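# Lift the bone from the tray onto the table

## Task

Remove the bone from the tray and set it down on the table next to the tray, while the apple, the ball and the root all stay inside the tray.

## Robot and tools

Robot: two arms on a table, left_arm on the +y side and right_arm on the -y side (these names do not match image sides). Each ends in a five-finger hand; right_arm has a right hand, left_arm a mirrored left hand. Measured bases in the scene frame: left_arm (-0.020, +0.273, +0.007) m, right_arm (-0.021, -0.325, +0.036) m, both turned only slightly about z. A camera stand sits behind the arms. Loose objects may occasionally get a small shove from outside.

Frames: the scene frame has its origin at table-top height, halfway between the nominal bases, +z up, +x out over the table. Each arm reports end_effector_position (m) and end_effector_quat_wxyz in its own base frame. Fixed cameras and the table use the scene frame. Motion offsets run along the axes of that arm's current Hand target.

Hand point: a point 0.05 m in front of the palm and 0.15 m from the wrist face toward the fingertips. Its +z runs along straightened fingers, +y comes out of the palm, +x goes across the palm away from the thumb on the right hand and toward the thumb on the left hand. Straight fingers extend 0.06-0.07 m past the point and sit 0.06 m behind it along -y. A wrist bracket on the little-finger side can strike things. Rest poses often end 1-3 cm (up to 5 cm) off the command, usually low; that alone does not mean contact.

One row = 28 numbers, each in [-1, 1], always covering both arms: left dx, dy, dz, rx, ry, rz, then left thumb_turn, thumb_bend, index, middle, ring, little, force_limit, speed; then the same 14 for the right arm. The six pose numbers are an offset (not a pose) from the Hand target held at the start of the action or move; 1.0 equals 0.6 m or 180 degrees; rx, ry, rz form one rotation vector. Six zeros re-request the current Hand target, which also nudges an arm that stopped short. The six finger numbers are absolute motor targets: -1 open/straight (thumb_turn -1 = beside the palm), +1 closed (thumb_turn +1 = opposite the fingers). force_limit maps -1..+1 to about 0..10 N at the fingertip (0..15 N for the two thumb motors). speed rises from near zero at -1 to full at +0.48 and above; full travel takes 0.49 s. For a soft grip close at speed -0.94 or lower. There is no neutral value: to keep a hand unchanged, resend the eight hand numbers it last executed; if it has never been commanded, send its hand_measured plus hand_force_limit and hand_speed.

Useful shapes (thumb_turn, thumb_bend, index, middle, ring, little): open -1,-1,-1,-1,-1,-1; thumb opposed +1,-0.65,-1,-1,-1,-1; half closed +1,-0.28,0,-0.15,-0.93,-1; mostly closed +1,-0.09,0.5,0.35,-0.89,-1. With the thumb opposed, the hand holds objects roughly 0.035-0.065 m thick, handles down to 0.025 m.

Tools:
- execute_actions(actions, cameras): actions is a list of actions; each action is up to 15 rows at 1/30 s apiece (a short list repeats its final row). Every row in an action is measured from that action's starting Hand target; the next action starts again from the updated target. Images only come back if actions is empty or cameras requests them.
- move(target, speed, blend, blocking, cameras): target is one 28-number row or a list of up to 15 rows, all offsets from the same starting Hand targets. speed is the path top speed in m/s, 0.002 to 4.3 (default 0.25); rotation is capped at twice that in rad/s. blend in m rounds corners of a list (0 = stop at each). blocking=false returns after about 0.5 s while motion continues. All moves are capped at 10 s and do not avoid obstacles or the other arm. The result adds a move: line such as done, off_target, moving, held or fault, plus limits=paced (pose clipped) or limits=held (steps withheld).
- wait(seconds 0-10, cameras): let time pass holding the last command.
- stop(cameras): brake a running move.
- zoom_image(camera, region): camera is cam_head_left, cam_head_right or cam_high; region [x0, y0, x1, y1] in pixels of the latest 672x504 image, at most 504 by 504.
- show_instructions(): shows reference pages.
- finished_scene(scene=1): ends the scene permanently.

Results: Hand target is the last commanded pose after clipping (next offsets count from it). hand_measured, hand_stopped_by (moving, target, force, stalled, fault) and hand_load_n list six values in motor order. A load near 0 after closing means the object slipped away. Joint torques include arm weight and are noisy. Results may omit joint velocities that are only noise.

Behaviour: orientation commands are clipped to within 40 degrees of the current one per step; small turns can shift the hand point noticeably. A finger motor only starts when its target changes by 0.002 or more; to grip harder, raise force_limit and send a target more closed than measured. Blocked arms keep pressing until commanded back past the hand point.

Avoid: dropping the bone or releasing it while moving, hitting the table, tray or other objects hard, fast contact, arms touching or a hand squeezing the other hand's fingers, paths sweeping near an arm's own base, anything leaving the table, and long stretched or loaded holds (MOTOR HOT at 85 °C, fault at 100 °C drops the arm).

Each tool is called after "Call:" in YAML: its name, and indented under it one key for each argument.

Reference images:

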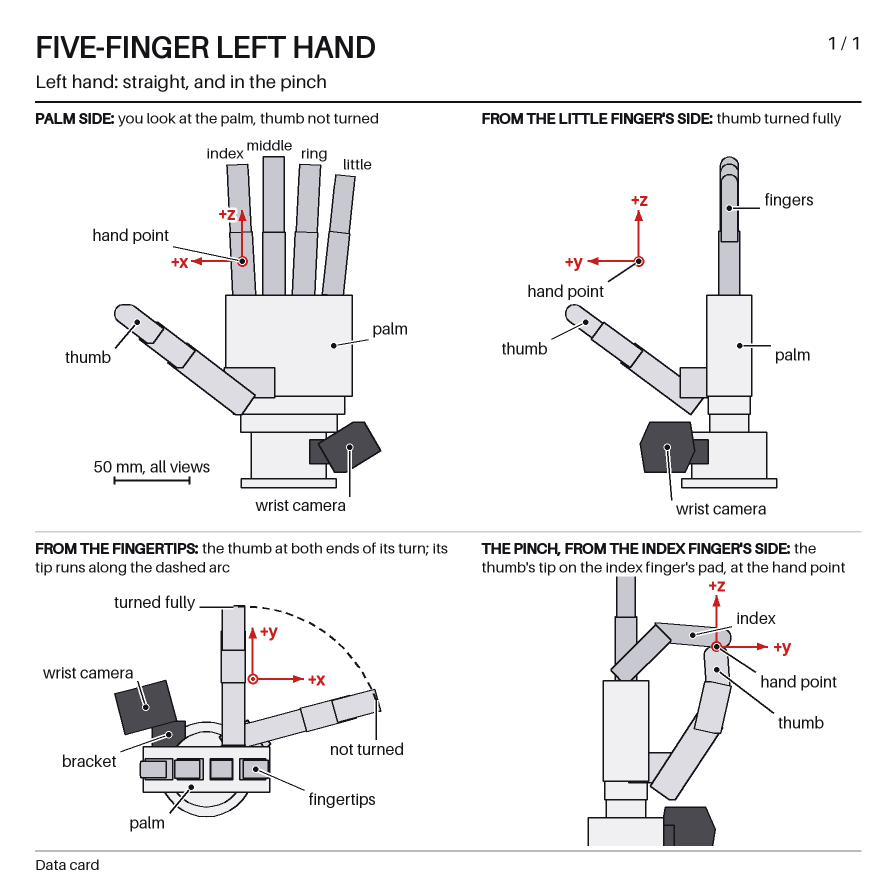

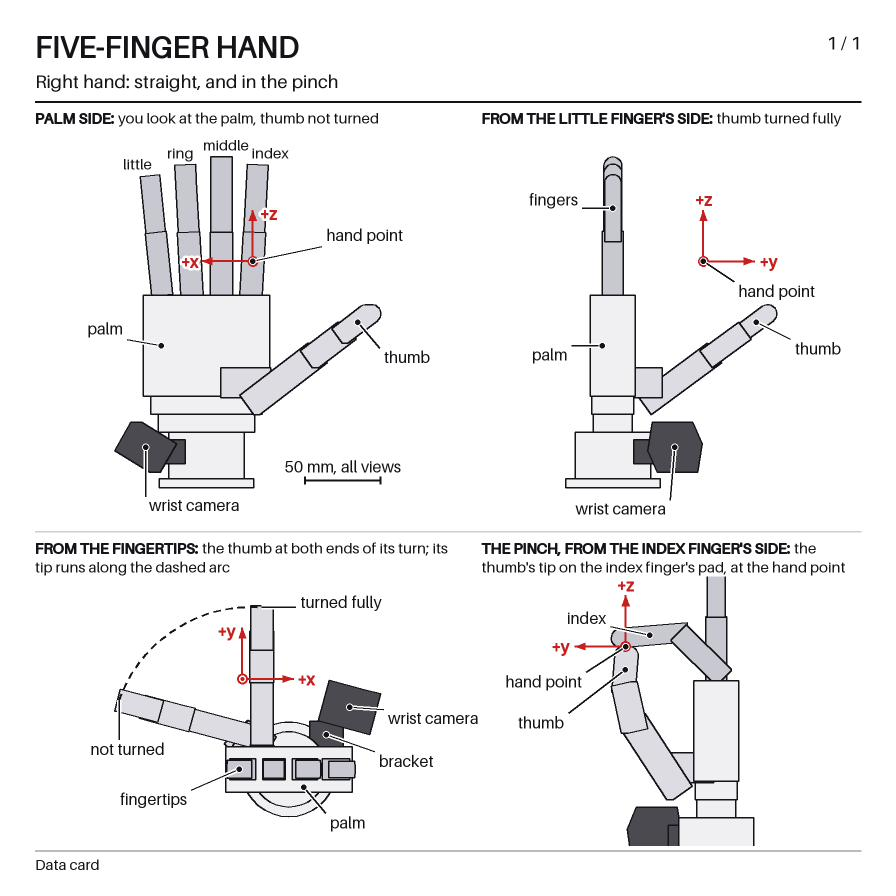

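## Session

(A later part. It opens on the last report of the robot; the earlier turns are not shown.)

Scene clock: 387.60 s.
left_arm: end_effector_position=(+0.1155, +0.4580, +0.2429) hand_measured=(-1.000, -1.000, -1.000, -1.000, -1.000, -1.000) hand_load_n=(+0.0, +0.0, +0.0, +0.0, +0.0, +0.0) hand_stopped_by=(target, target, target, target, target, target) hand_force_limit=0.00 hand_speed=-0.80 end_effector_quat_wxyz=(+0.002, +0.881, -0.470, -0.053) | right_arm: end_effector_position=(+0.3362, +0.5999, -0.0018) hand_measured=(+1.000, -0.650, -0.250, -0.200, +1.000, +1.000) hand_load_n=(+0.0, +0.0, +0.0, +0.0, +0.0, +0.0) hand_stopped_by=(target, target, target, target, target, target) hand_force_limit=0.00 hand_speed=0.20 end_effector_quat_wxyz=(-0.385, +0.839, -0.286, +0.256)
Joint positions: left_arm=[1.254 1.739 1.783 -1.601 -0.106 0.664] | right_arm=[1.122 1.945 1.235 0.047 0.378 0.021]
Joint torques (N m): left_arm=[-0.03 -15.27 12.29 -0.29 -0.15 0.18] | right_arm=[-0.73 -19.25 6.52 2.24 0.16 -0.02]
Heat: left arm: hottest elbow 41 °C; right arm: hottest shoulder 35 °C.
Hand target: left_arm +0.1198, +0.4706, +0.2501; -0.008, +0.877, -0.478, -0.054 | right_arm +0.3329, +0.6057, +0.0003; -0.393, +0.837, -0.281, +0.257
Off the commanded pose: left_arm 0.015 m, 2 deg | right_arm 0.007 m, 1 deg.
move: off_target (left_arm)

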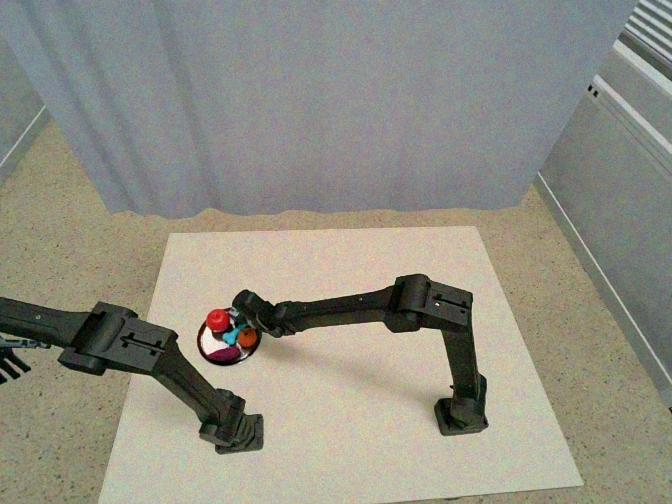

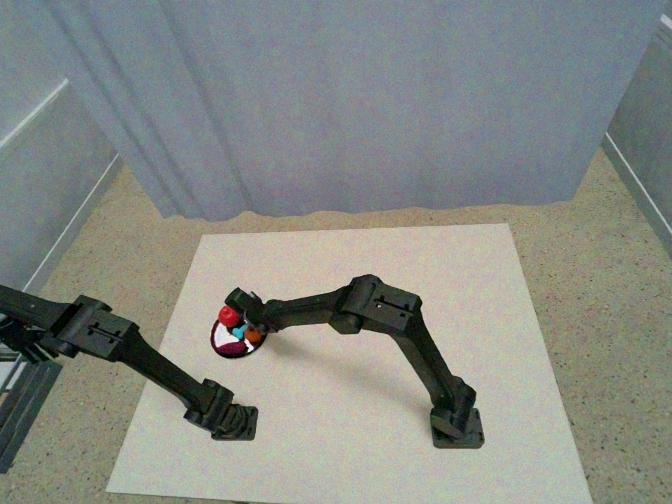

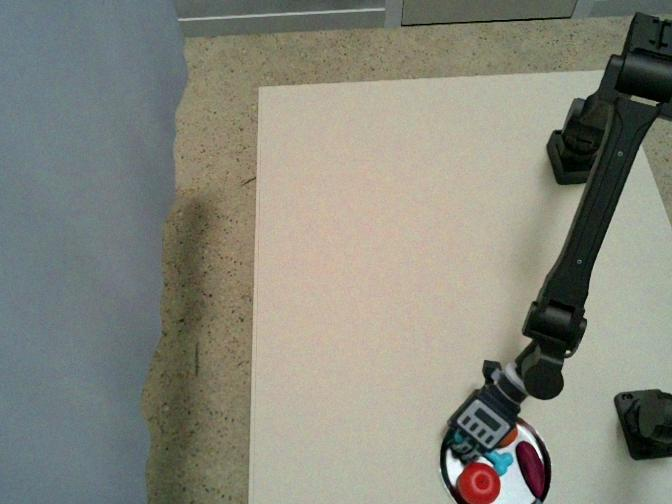

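Call:
move:
  target: [0, 0, 0, 0, 0, 0, -1, -1, -1, -1, -1, -1, 0.0, -0.8, -0.013, 0.0098, 0.0072, 0, 0, 0, 1, -0.65, -0.25, -0.2, 1, 1, 0.0, 0.2]
  speed: 0.06
  cameras: ["all"]

Call:
zoom_image:
  camera: "cam_high"
  region: [430, 404, 530, 504]

Call:
zoom_image:
  camera: "cam_head_left"
  region: [190, 270, 280, 360]

Scene clock: 394.70 s.
left_arm: end_effector_position=(+0.1155, +0.4580, +0.2429) hand_measured=(-1.000, -1.000, -1.000, -1.000, -1.000, -1.000) hand_load_n=(+0.0, +0.0, +0.0, +0.0, +0.5, +0.0) hand_stopped_by=(target, target, target, target, target, target) hand_force_limit=0.00 hand_speed=-0.80 end_effector_quat_wxyz=(+0.002, +0.881, -0.470, -0.053) | right_arm: end_effector_position=(+0.3365, +0.6022, -0.0040) hand_measured=(+1.000, -0.650, -0.250, -0.200, +1.000, +1.000) hand_load_n=(-0.5, +0.0, +0.0, +0.0, +0.0, +0.0) hand_stopped_by=(target, target, target, target, target, target) hand_force_limit=0.00 hand_speed=0.20 end_effector_quat_wxyz=(-0.388, +0.837, -0.286, +0.260)
Joint positions: left_arm=[1.254 1.739 1.783 -1.601 -0.106 0.664] | right_arm=[1.125 1.953 1.235 0.063 0.388 0.021]
Joint torques (N m): left_arm=[0.03 -15.27 12.29 -0.29 -0.15 0.18] | right_arm=[-0.26 -18.14 6.67 2.19 0.08 0.04]
Heat: left arm: hottest elbow 41 °C; right arm: hottest shoulder 34 °C.
Hand target: left_arm +0.1198, +0.4706, +0.2501; -0.008, +0.877, -0.478, -0.054 | right_arm +0.3287, +0.6100, -0.0086; -0.393, +0.837, -0.281, +0.257
Off the commanded pose: left_arm 0.015 m, 2 deg | right_arm 0.012 m, 1 deg.
move: off_target (left_arm, right_arm)

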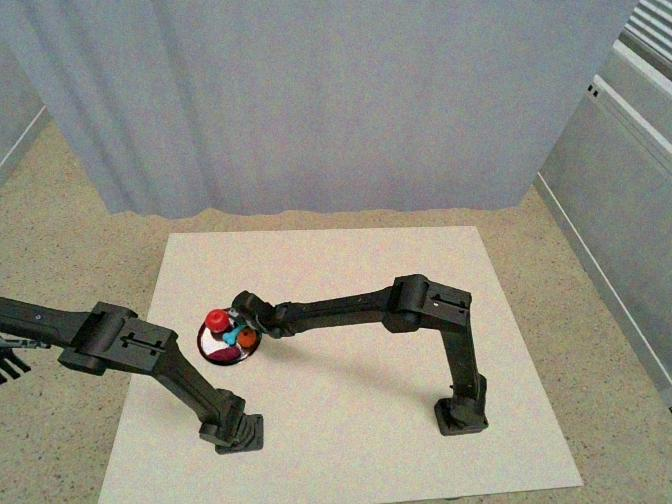

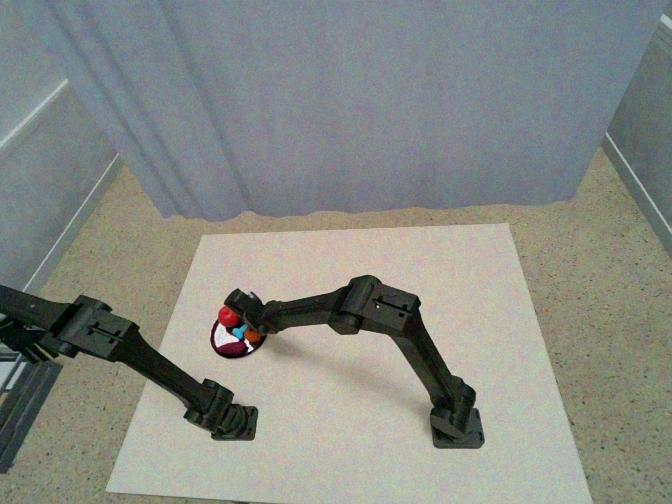

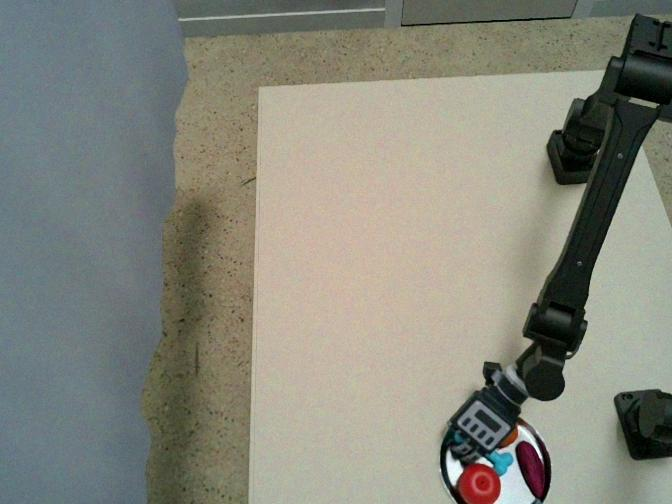

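Scaled by 5.040 from the camera's 672x504 image, which has a finer 960x720 frame.

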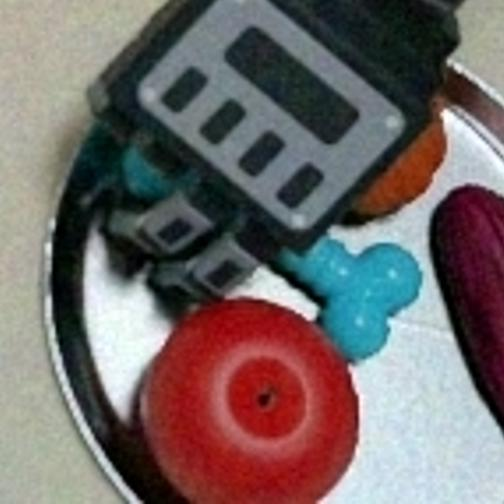

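Scaled by 5.600 from the camera's 672x504 image, which has a finer 960x720 frame.

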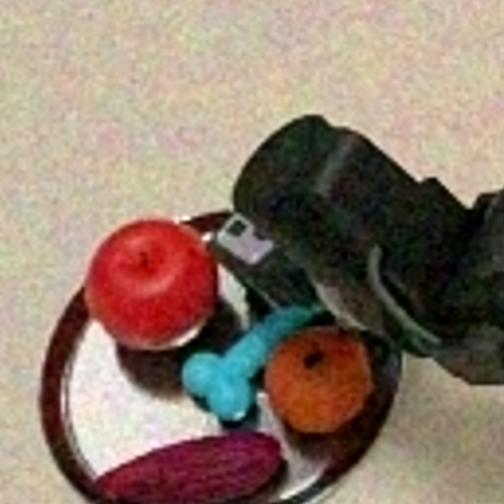

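Call:
move:
  target: [0, 0, 0, 0, 0, 0, -1, -1, -1, -1, -1, -1, 0.0, -0.8, -0.0132, -0.0053, -0.0032, 0, 0, 0, 1, -0.65, -0.25, -0.2, 1, 1, 0.0, 0.2]
  speed: 0.06
  cameras: ["cam_high", "cam_head_left"]

Call:
zoom_image:
  camera: "cam_high"
  region: [430, 404, 530, 504]

Call:
zoom_image:
  camera: "cam_head_left"
  region: [190, 270, 280, 360]

Scene clock: 405.03 s.
left_arm: end_effector_position=(+0.1155, +0.4580, +0.2429) hand_measured=(-1.000, -1.000, -1.000, -1.000, -1.000, -1.000) hand_load_n=(+0.0, -0.5, +0.0, +0.0, +0.0, +0.0) hand_stopped_by=(target, target, target, target, target, target) hand_force_limit=0.00 hand_speed=-0.80 end_effector_quat_wxyz=(+0.002, +0.881, -0.470, -0.053) | right_arm: end_effector_position=(+0.3283, +0.6057, -0.0068) hand_measured=(+1.000, -0.650, -0.250, -0.200, +1.000, +1.000) hand_load_n=(-0.5, +0.0, +0.0, +0.0, +0.0, +0.0) hand_stopped_by=(target, target, target, target, target, target) hand_force_limit=0.00 hand_speed=0.20 end_effector_quat_wxyz=(-0.386, +0.838, -0.282, +0.262)
Joint positions: left_arm=[1.254 1.739 1.783 -1.601 -0.106 0.664] | right_arm=[1.141 1.957 1.235 0.063 0.399 0.021]
Joint torques (N m): left_arm=[0.03 -15.27 12.29 -0.29 -0.14 0.18] | right_arm=[-0.44 -18.61 7.46 1.7 0.09 0.11]
Heat: left arm: hottest elbow 42 °C; right arm: hottest shoulder 33 °C.
Hand target: left_arm +0.1198, +0.4706, +0.2501; -0.008, +0.877, -0.478, -0.054 | right_arm +0.3227, +0.6160, -0.0067; -0.393, +0.837, -0.282, +0.257
Off the commanded pose: left_arm 0.015 m, 2 deg | right_arm 0.012 m, 1 deg.
move: off_target (left_arm, right_arm)
Images, in order (width x height): cam_head_left 672x504, cam_high 672x504.

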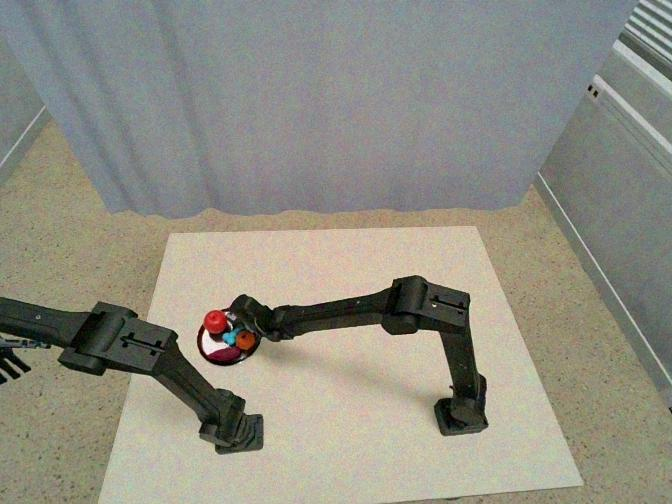

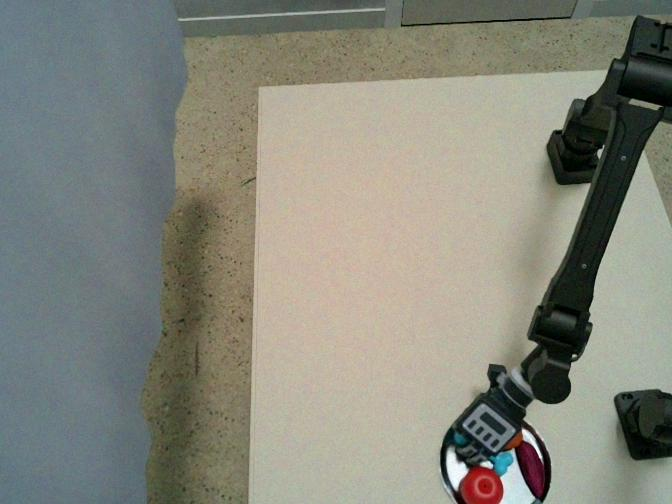

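Scaled by 5.040 from the camera's 672x504 image, which has a finer 960x720 frame.

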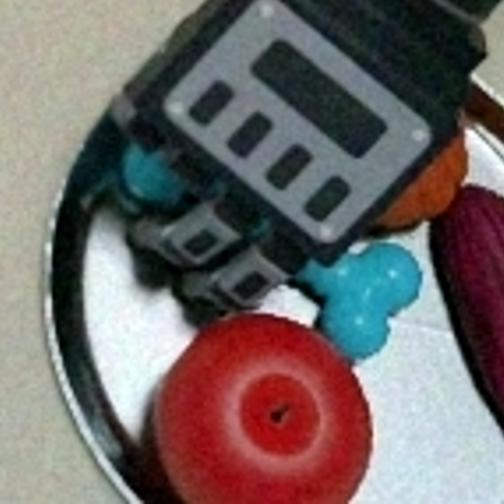

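Scaled by 5.600 from the camera's 672x504 image, which has a finer 960x720 frame.

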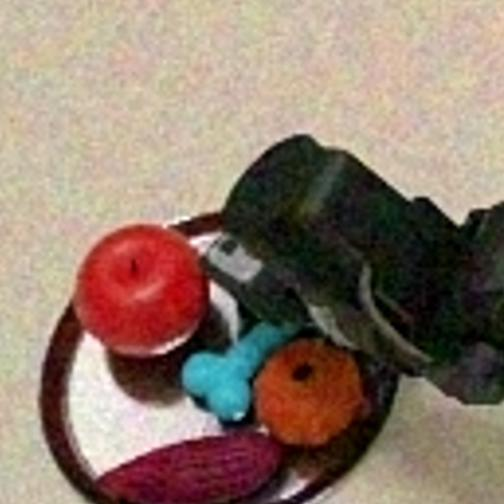

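Call:
move:
  target: [0, 0, 0, 0, 0, 0, -1, -1, -1, -1, -1, -1, 0.0, -0.8, 0.0047, 0.0093, 0.0065, 0, 0, 0, 1, -0.65, -0.25, -0.2, 1, 1, 0.0, 0.2]
  speed: 0.06
  cameras: ["cam_high", "cam_head_left"]

Call:
zoom_image:
  camera: "cam_high"
  region: [430, 404, 530, 504]

Scene clock: 411.93 s.
left_arm: end_effector_position=(+0.1155, +0.4580, +0.2429) hand_measured=(-1.000, -1.000, -1.000, -1.000, -1.000, -1.000) hand_load_n=(+0.0, +0.0, +0.0, +0.0, +0.5, +0.0) hand_stopped_by=(target, target, target, target, target, target) hand_force_limit=0.00 hand_speed=-0.80 end_effector_quat_wxyz=(+0.002, +0.881, -0.470, -0.053) | right_arm: end_effector_position=(+0.3284, +0.6065, -0.0079) hand_measured=(+1.000, -0.650, -0.250, -0.200, +1.000, +1.000) hand_load_n=(-0.5, +0.0, +0.0, -0.5, +0.0, +0.0) hand_stopped_by=(target, target, target, target, target, target) hand_force_limit=0.00 hand_speed=0.20 end_effector_quat_wxyz=(-0.387, +0.838, -0.281, +0.261)
Joint positions: left_arm=[1.254 1.739 1.783 -1.601 -0.106 0.664] | right_arm=[1.141 1.96 1.235 0.068 0.398 0.021]
Joint torques (N m): left_arm=[0.09 -15.33 12.29 -0.28 -0.14 0.18] | right_arm=[-1.08 -18.08 6.9 2.14 -0.06 0.08]
Heat: left arm: hottest elbow 42 °C; right arm: hottest shoulder 33 °C.
Hand target: left_arm +0.1198, +0.4706, +0.2501; -0.008, +0.877, -0.478, -0.054 | right_arm +0.3257, +0.6132, -0.0127; -0.393, +0.837, -0.282, +0.257
Off the commanded pose: left_arm 0.015 m, 2 deg | right_arm 0.009 m, 1 deg.
move: off_target (left_arm)
Images, in order (width x height): cam_head_left 672x504, cam_high 672x504.

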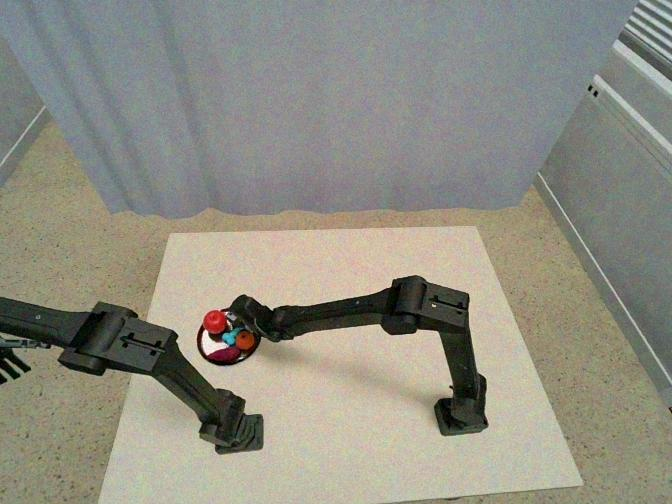

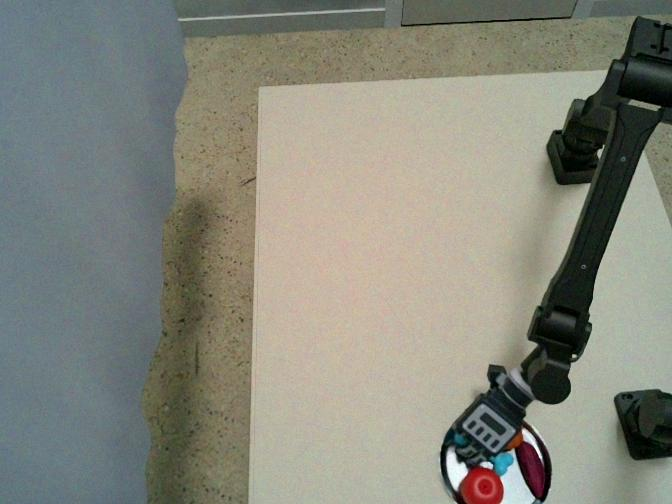

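Scaled by 5.040 from the camera's 672x504 image, which has a finer 960x720 frame.

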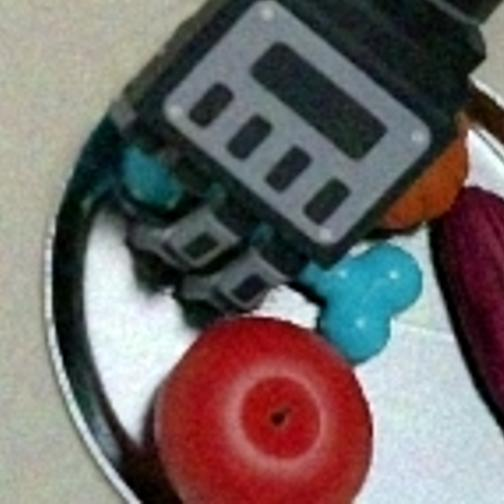

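Call:
move:
  target: [0, 0, 0, 0, 0, 0, -1, -1, -1, -1, -1, -1, 0.0, -0.8, -0.0013, -0.006, 0.02, 0, 0, 0, 1, -0.65, -0.25, -0.2, 1, 1, 0.0, 0.2]
  speed: 0.05
  cameras: ["cam_high", "cam_head_left", "cam_head_right"]

Call:
zoom_image:
  camera: "cam_high"
  region: [430, 404, 530, 504]

Call:
zoom_image:
  camera: "cam_head_left"
  region: [190, 290, 270, 370]

Scene clock: 423.00 s.
left_arm: end_effector_position=(+0.1155, +0.4580, +0.2429) hand_measured=(-1.000, -1.000, -1.000, -1.000, -1.000, -1.000) hand_load_n=(+0.0, -0.5, +0.0, +0.0, +0.0, -0.5) hand_stopped_by=(target, target, target, target, target, target) hand_force_limit=0.00 hand_speed=-0.80 end_effector_quat_wxyz=(+0.002, +0.881, -0.470, -0.053) | right_arm: end_effector_position=(+0.3289, +0.6092, -0.0097) hand_measured=(+1.000, -0.650, -0.250, -0.200, +1.000, +1.000) hand_load_n=(-0.5, +0.0, +0.0, -1.0, +0.0, +0.0) hand_stopped_by=(target, target, target, target, target, target) hand_force_limit=0.00 hand_speed=0.20 end_effector_quat_wxyz=(-0.389, +0.838, -0.281, +0.260)
Joint positions: left_arm=[1.254 1.739 1.783 -1.601 -0.106 0.664] | right_arm=[1.141 1.968 1.24 0.074 0.394 0.021]
Joint torques (N m): left_arm=[0.03 -15.27 12.29 -0.29 -0.14 0.18] | right_arm=[-1.55 -16.38 8.98 1.77 -0.13 0.04]
Heat: left arm: hottest elbow 42 °C; right arm: hottest shoulder 34 °C.
Hand target: left_arm +0.1198, +0.4706, +0.2501; -0.008, +0.877, -0.478, -0.054 | right_arm +0.3339, +0.6216, -0.0167; -0.393, +0.837, -0.282, +0.257
Off the commanded pose: left_arm 0.015 m, 2 deg | right_arm 0.015 m, 1 deg.
move: off_target (left_arm, right_arm)

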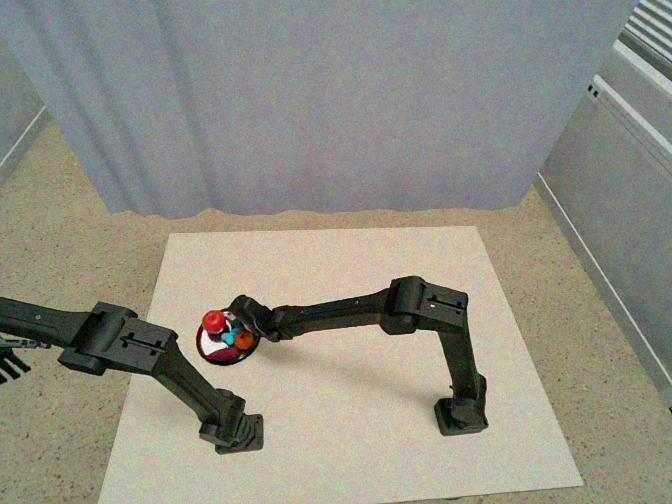

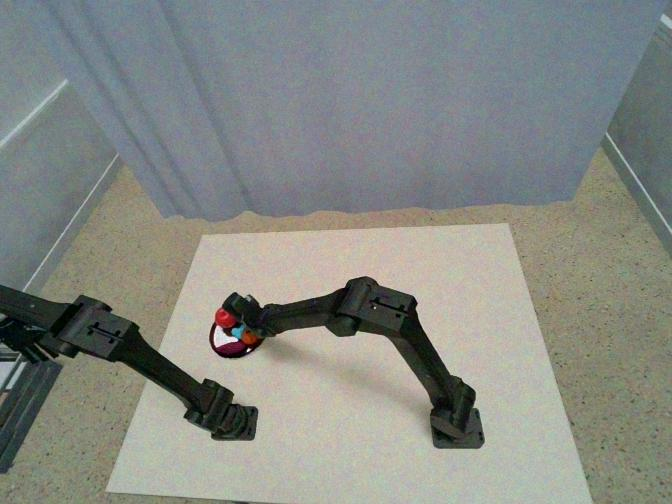

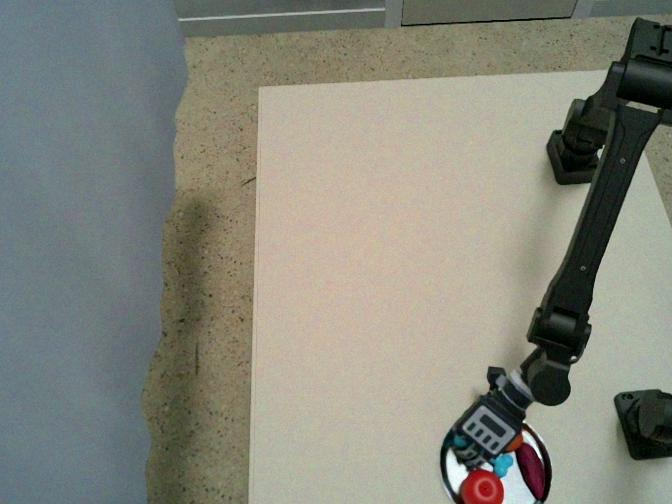

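Scaled by 5.040 from the camera's 672x504 image, which has a finer 960x720 frame.

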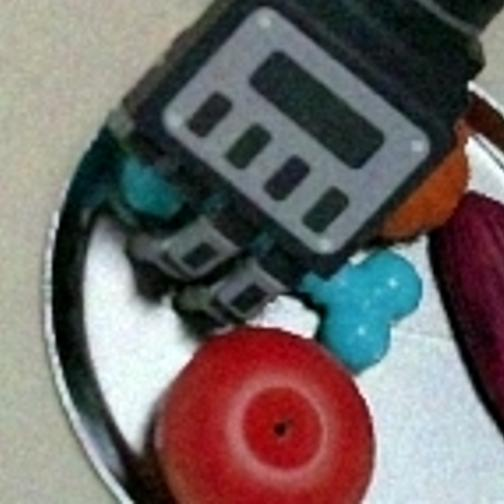

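Scaled by 6.300 from the camera's 672x504 image, which has a finer 960x720 frame.

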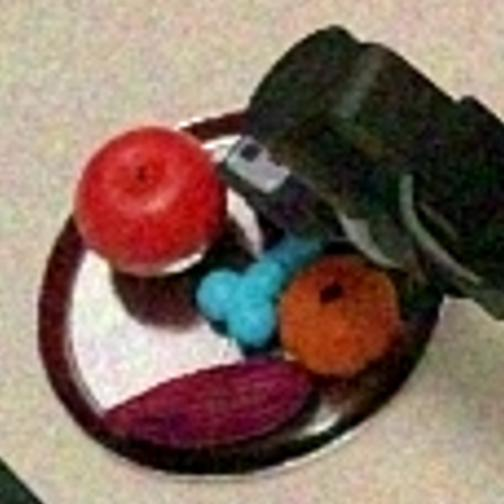

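Call:
move:
  target: [0, 0, 0, 0, 0, 0, -1, -1, -1, -1, -1, -1, 0.0, -0.8, 0.0017, -0.0067, -0.0047, 0, 0, 0, 1, -0.65, 0.3, 0.3, 1, 1, -0.5, -0.85]
  speed: 0.05
  cameras: ["cam_high", "cam_head_left", "cam_head_right"]

Call:
zoom_image:
  camera: "cam_high"
  region: [430, 404, 530, 504]

Call:
zoom_image:
  camera: "cam_head_left"
  region: [190, 290, 270, 370]

Scene clock: 431.53 s.
left_arm: end_effector_position=(+0.1155, +0.4580, +0.2429) hand_measured=(-1.000, -1.000, -1.000, -1.000, -1.000, -1.000) hand_load_n=(+0.0, +0.0, +0.0, +0.0, +0.0, +0.0) hand_stopped_by=(target, target, target, target, target, target) hand_force_limit=0.00 hand_speed=-0.80 end_effector_quat_wxyz=(+0.002, +0.881, -0.470, -0.053) | right_arm: end_effector_position=(+0.3289, +0.6112, -0.0122) hand_measured=(+1.000, -0.650, +0.262, +0.270, +1.000, +1.000) hand_load_n=(-1.5, +3.0, +3.0, +1.0, +0.0, +0.0) hand_stopped_by=(target, target, force, force, target, target) hand_force_limit=-0.50 hand_speed=-0.85 end_effector_quat_wxyz=(-0.390, +0.838, -0.280, +0.258)
Joint positions: left_arm=[1.254 1.739 1.783 -1.601 -0.106 0.664] | right_arm=[1.141 1.975 1.244 0.077 0.39 0.021]
Joint torques (N m): left_arm=[0.03 -15.27 12.3 -0.28 -0.14 0.18] | right_arm=[-1.61 -17.85 8.87 1.29 0.04 0.04]
Heat: left arm: hottest elbow 42 °C; right arm: hottest elbow 34 °C.
Hand target: left_arm +0.1198, +0.4706, +0.2501; -0.008, +0.877, -0.478, -0.054 | right_arm +0.3338, +0.6218, -0.0117; -0.393, +0.837, -0.281, +0.257
Off the commanded pose: left_arm 0.015 m, 2 deg | right_arm 0.012 m, 0 deg.
move: off_target (left_arm, right_arm)

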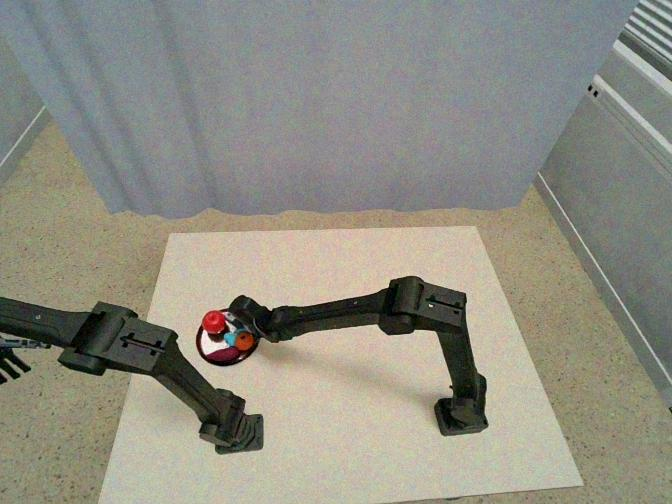

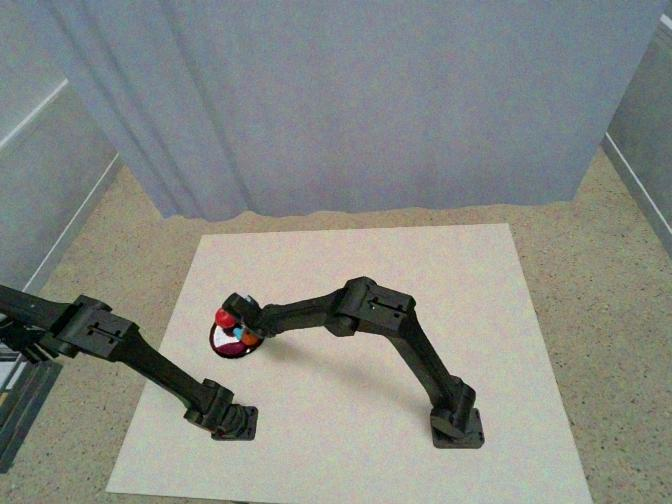

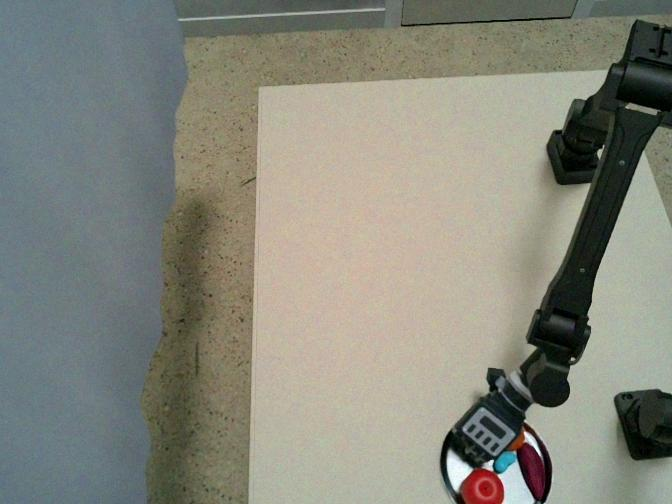

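Scaled by 5.040 from the camera's 672x504 image, which has a finer 960x720 frame.

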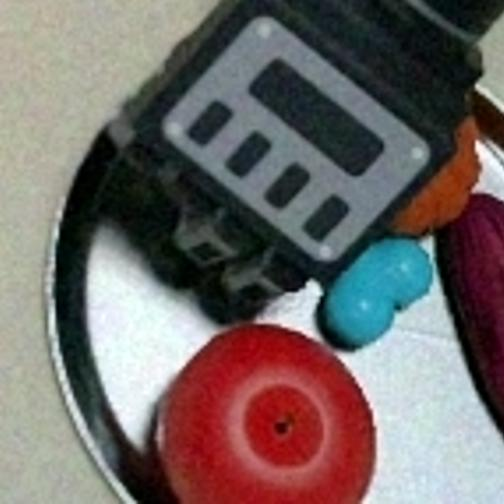

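Scaled by 6.300 from the camera's 672x504 image, which has a finer 960x720 frame.

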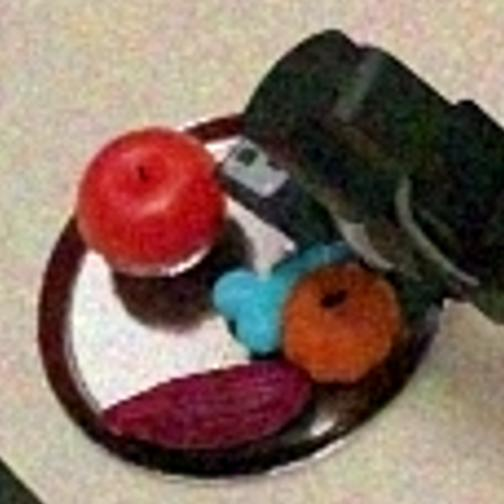

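Call:
move:
  target:
    - [0, 0, 0, 0, 0, 0, -1, -1, -1, -1, -1, -1, 0.0, -0.8, 0, 0, 0, 0, 0, 0, 1, -0.65, 0.5, 0.52, 1, 1, 0.0, -0.85]
    - [0, 0, 0, 0, 0, 0, -1, -1, -1, -1, -1, -1, 0.0, -0.8, 0.014, -0.0535, -0.0373, 0, 0, 0, 1, -0.65, 0.5, 0.52, 1, 1, 0.0, -0.85]
  speed: 0.05
  cameras: ["cam_high", "cam_head_left", "cam_head_right"]

Call:
zoom_image:
  camera: "cam_high"
  region: [430, 404, 530, 504]

Call:
zoom_image:
  camera: "cam_head_left"
  region: [190, 290, 270, 370]

Scene clock: 440.47 s.
left_arm: end_effector_position=(+0.1155, +0.4580, +0.2429) hand_measured=(-1.000, -1.000, -1.000, -1.000, -1.000, -1.000) hand_load_n=(+0.0, +0.0, +0.0, +0.0, +0.0, +0.0) hand_stopped_by=(target, target, target, target, target, target) hand_force_limit=0.00 hand_speed=-0.80 end_effector_quat_wxyz=(+0.002, +0.881, -0.470, -0.053) | right_arm: end_effector_position=(+0.3232, +0.6001, -0.0114) hand_measured=(+1.000, -0.654, +0.328, +0.324, +1.000, +1.000) hand_load_n=(-3.0, +15.0, +5.0, +5.0, +0.0, +0.0) hand_stopped_by=(target, target, force, force, target, target) hand_force_limit=0.00 hand_speed=-0.85 end_effector_quat_wxyz=(-0.363, +0.853, -0.277, +0.254)
Joint positions: left_arm=[1.254 1.739 1.783 -1.601 -0.106 0.664] | right_arm=[1.141 1.957 1.253 -0.011 0.387 0.021]
Joint torques (N m): left_arm=[0.03 -15.27 12.29 -0.29 -0.15 0.18] | right_arm=[-1.61 -22.36 9.69 1.24 0.14 0.03]
Heat: left arm: hottest elbow 42 °C; right arm: hottest elbow 34 °C.
Hand target: left_arm +0.1198, +0.4706, +0.2501; -0.008, +0.877, -0.478, -0.054 | right_arm +0.3338, +0.6217, +0.0284; -0.393, +0.837, -0.281, +0.257
Off the commanded pose: left_arm 0.015 m, 2 deg | right_arm 0.046 m, 4 deg.
move: off_target (left_arm, right_arm)

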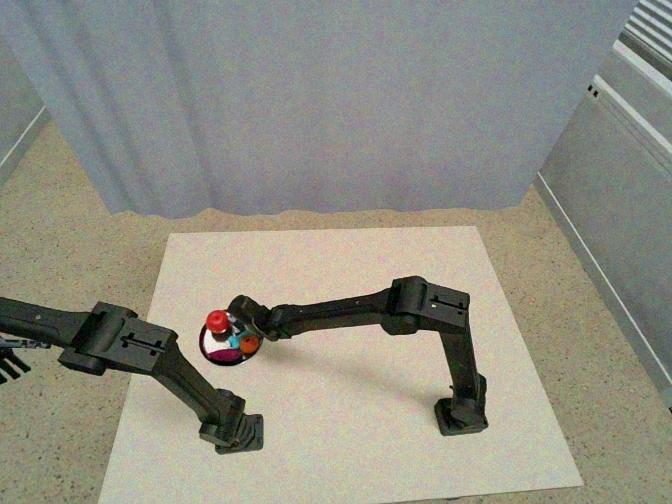

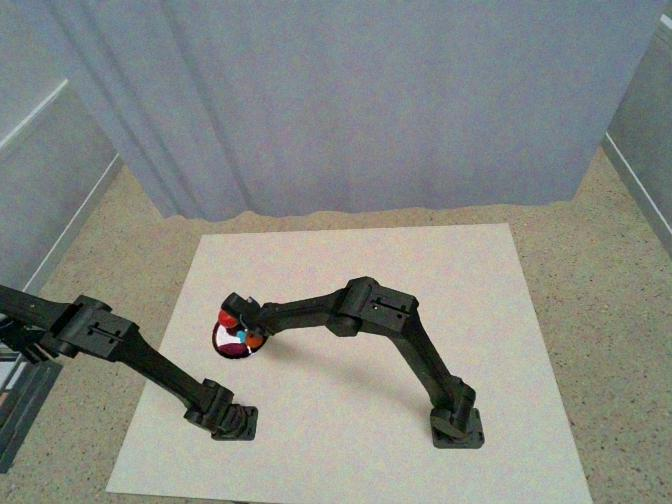

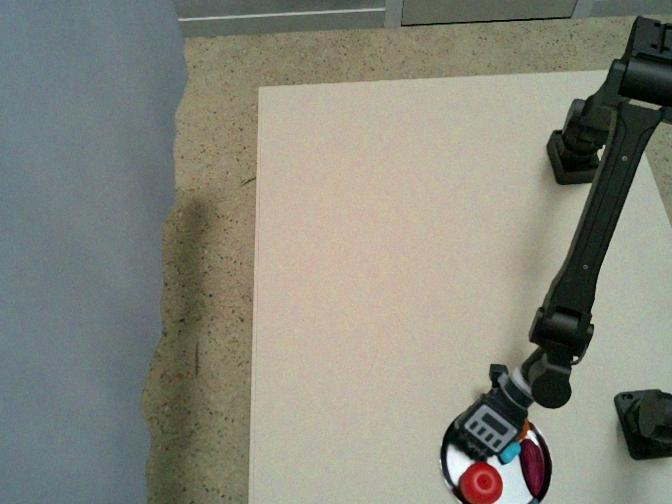

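Scaled by 5.040 from the camera's 672x504 image, which has a finer 960x720 frame.

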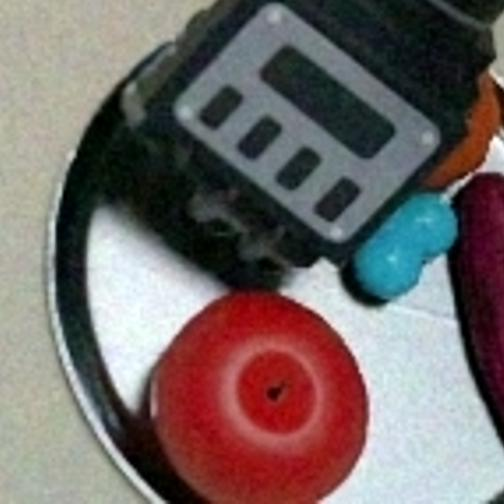

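Scaled by 6.300 from the camera's 672x504 image, which has a finer 960x720 frame.

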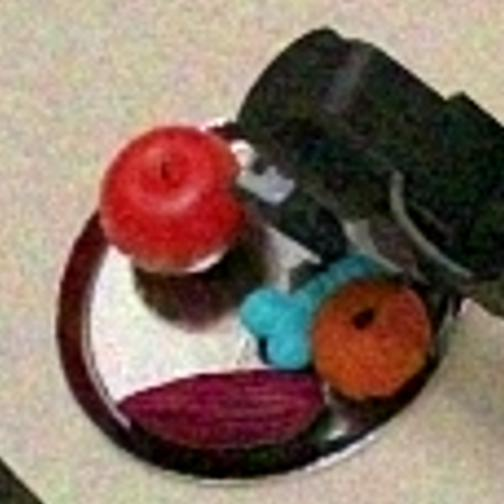

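Call:
move:
  target: [0, 0, 0, 0, 0, 0, -1, -1, -1, -1, -1, -1, 0.0, -0.8, 0.014, -0.0535, -0.0373, 0, 0, 0, 1, -0.65, 0.305, 0.3, 1, 1, 0.0, -0.85]
  speed: 0.06
  cameras: ["cam_high", "cam_head_left", "cam_head_right"]

Call:
zoom_image:
  camera: "cam_high"
  region: [430, 404, 530, 504]

Call:
zoom_image:
  camera: "cam_head_left"
  region: [190, 290, 270, 370]

Scene clock: 450.60 s.
left_arm: end_effector_position=(+0.1155, +0.4580, +0.2429) hand_measured=(-1.000, -1.000, -1.000, -1.000, -1.000, -1.000) hand_load_n=(+0.0, -0.5, +0.0, +0.0, +0.0, +0.0) hand_stopped_by=(target, target, target, target, target, target) hand_force_limit=0.00 hand_speed=-0.80 end_effector_quat_wxyz=(+0.002, +0.881, -0.470, -0.053) | right_arm: end_effector_position=(+0.3211, +0.5956, +0.0231) hand_measured=(+1.000, -0.654, +0.304, +0.300, +1.000, +1.000) hand_load_n=(-2.5, +9.5, +3.5, +2.5, +0.0, +0.0) hand_stopped_by=(target, target, target, target, target, target) hand_force_limit=0.00 hand_speed=-0.85 end_effector_quat_wxyz=(-0.357, +0.856, -0.276, +0.253)
Joint positions: left_arm=[1.254 1.739 1.783 -1.601 -0.106 0.664] | right_arm=[1.141 1.894 1.271 -0.107 0.387 0.021]
Joint torques (N m): left_arm=[-0.03 -15.27 12.29 -0.29 -0.14 0.18] | right_arm=[-1.61 -21.54 11.03 1.42 0.15 0.03]
Heat: left arm: hottest elbow 42 °C; right arm: hottest elbow 34 °C.
Hand target: left_arm +0.1198, +0.4706, +0.2501; -0.008, +0.877, -0.478, -0.054 | right_arm +0.3339, +0.6217, +0.0683; -0.393, +0.837, -0.281, +0.257
Off the commanded pose: left_arm 0.015 m, 2 deg | right_arm 0.054 m, 5 deg.
move: off_target (left_arm, right_arm)

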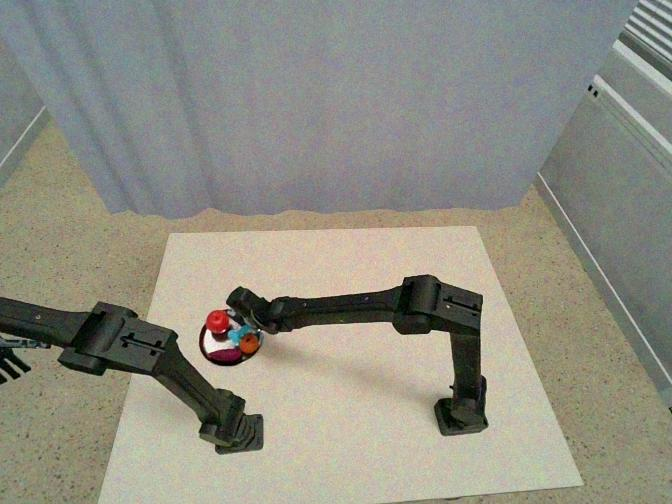

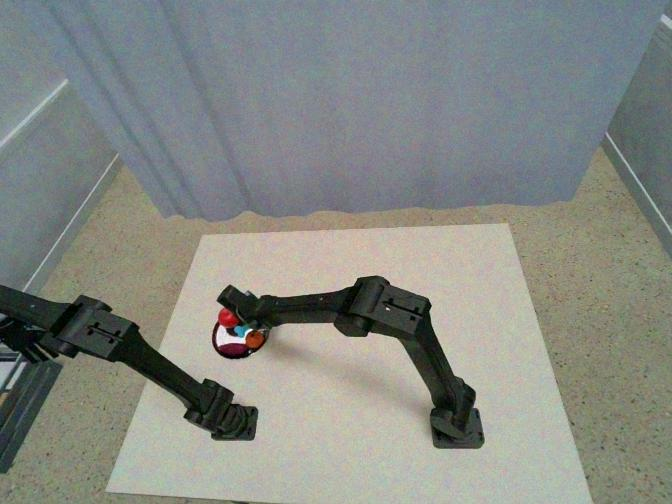

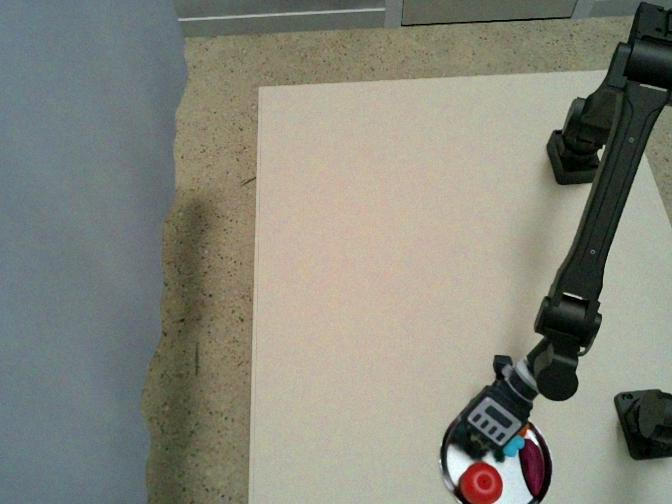

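Scaled by 5.040 from the camera's 672x504 image, which has a finer 960x720 frame.

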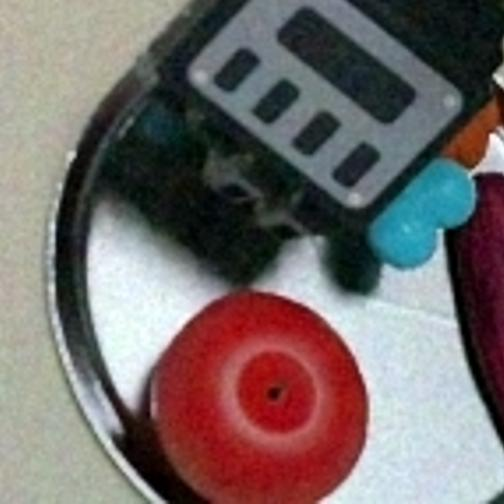

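Scaled by 6.300 from the camera's 672x504 image, which has a finer 960x720 frame.

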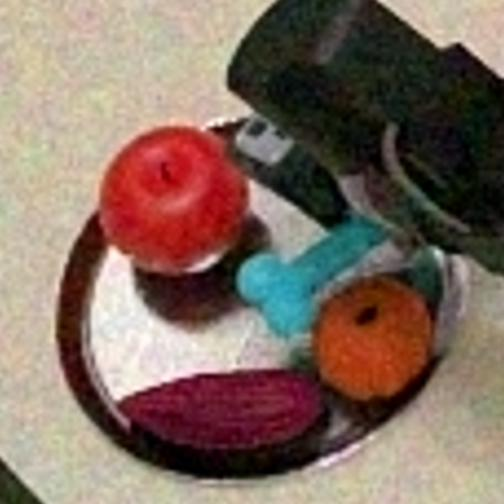

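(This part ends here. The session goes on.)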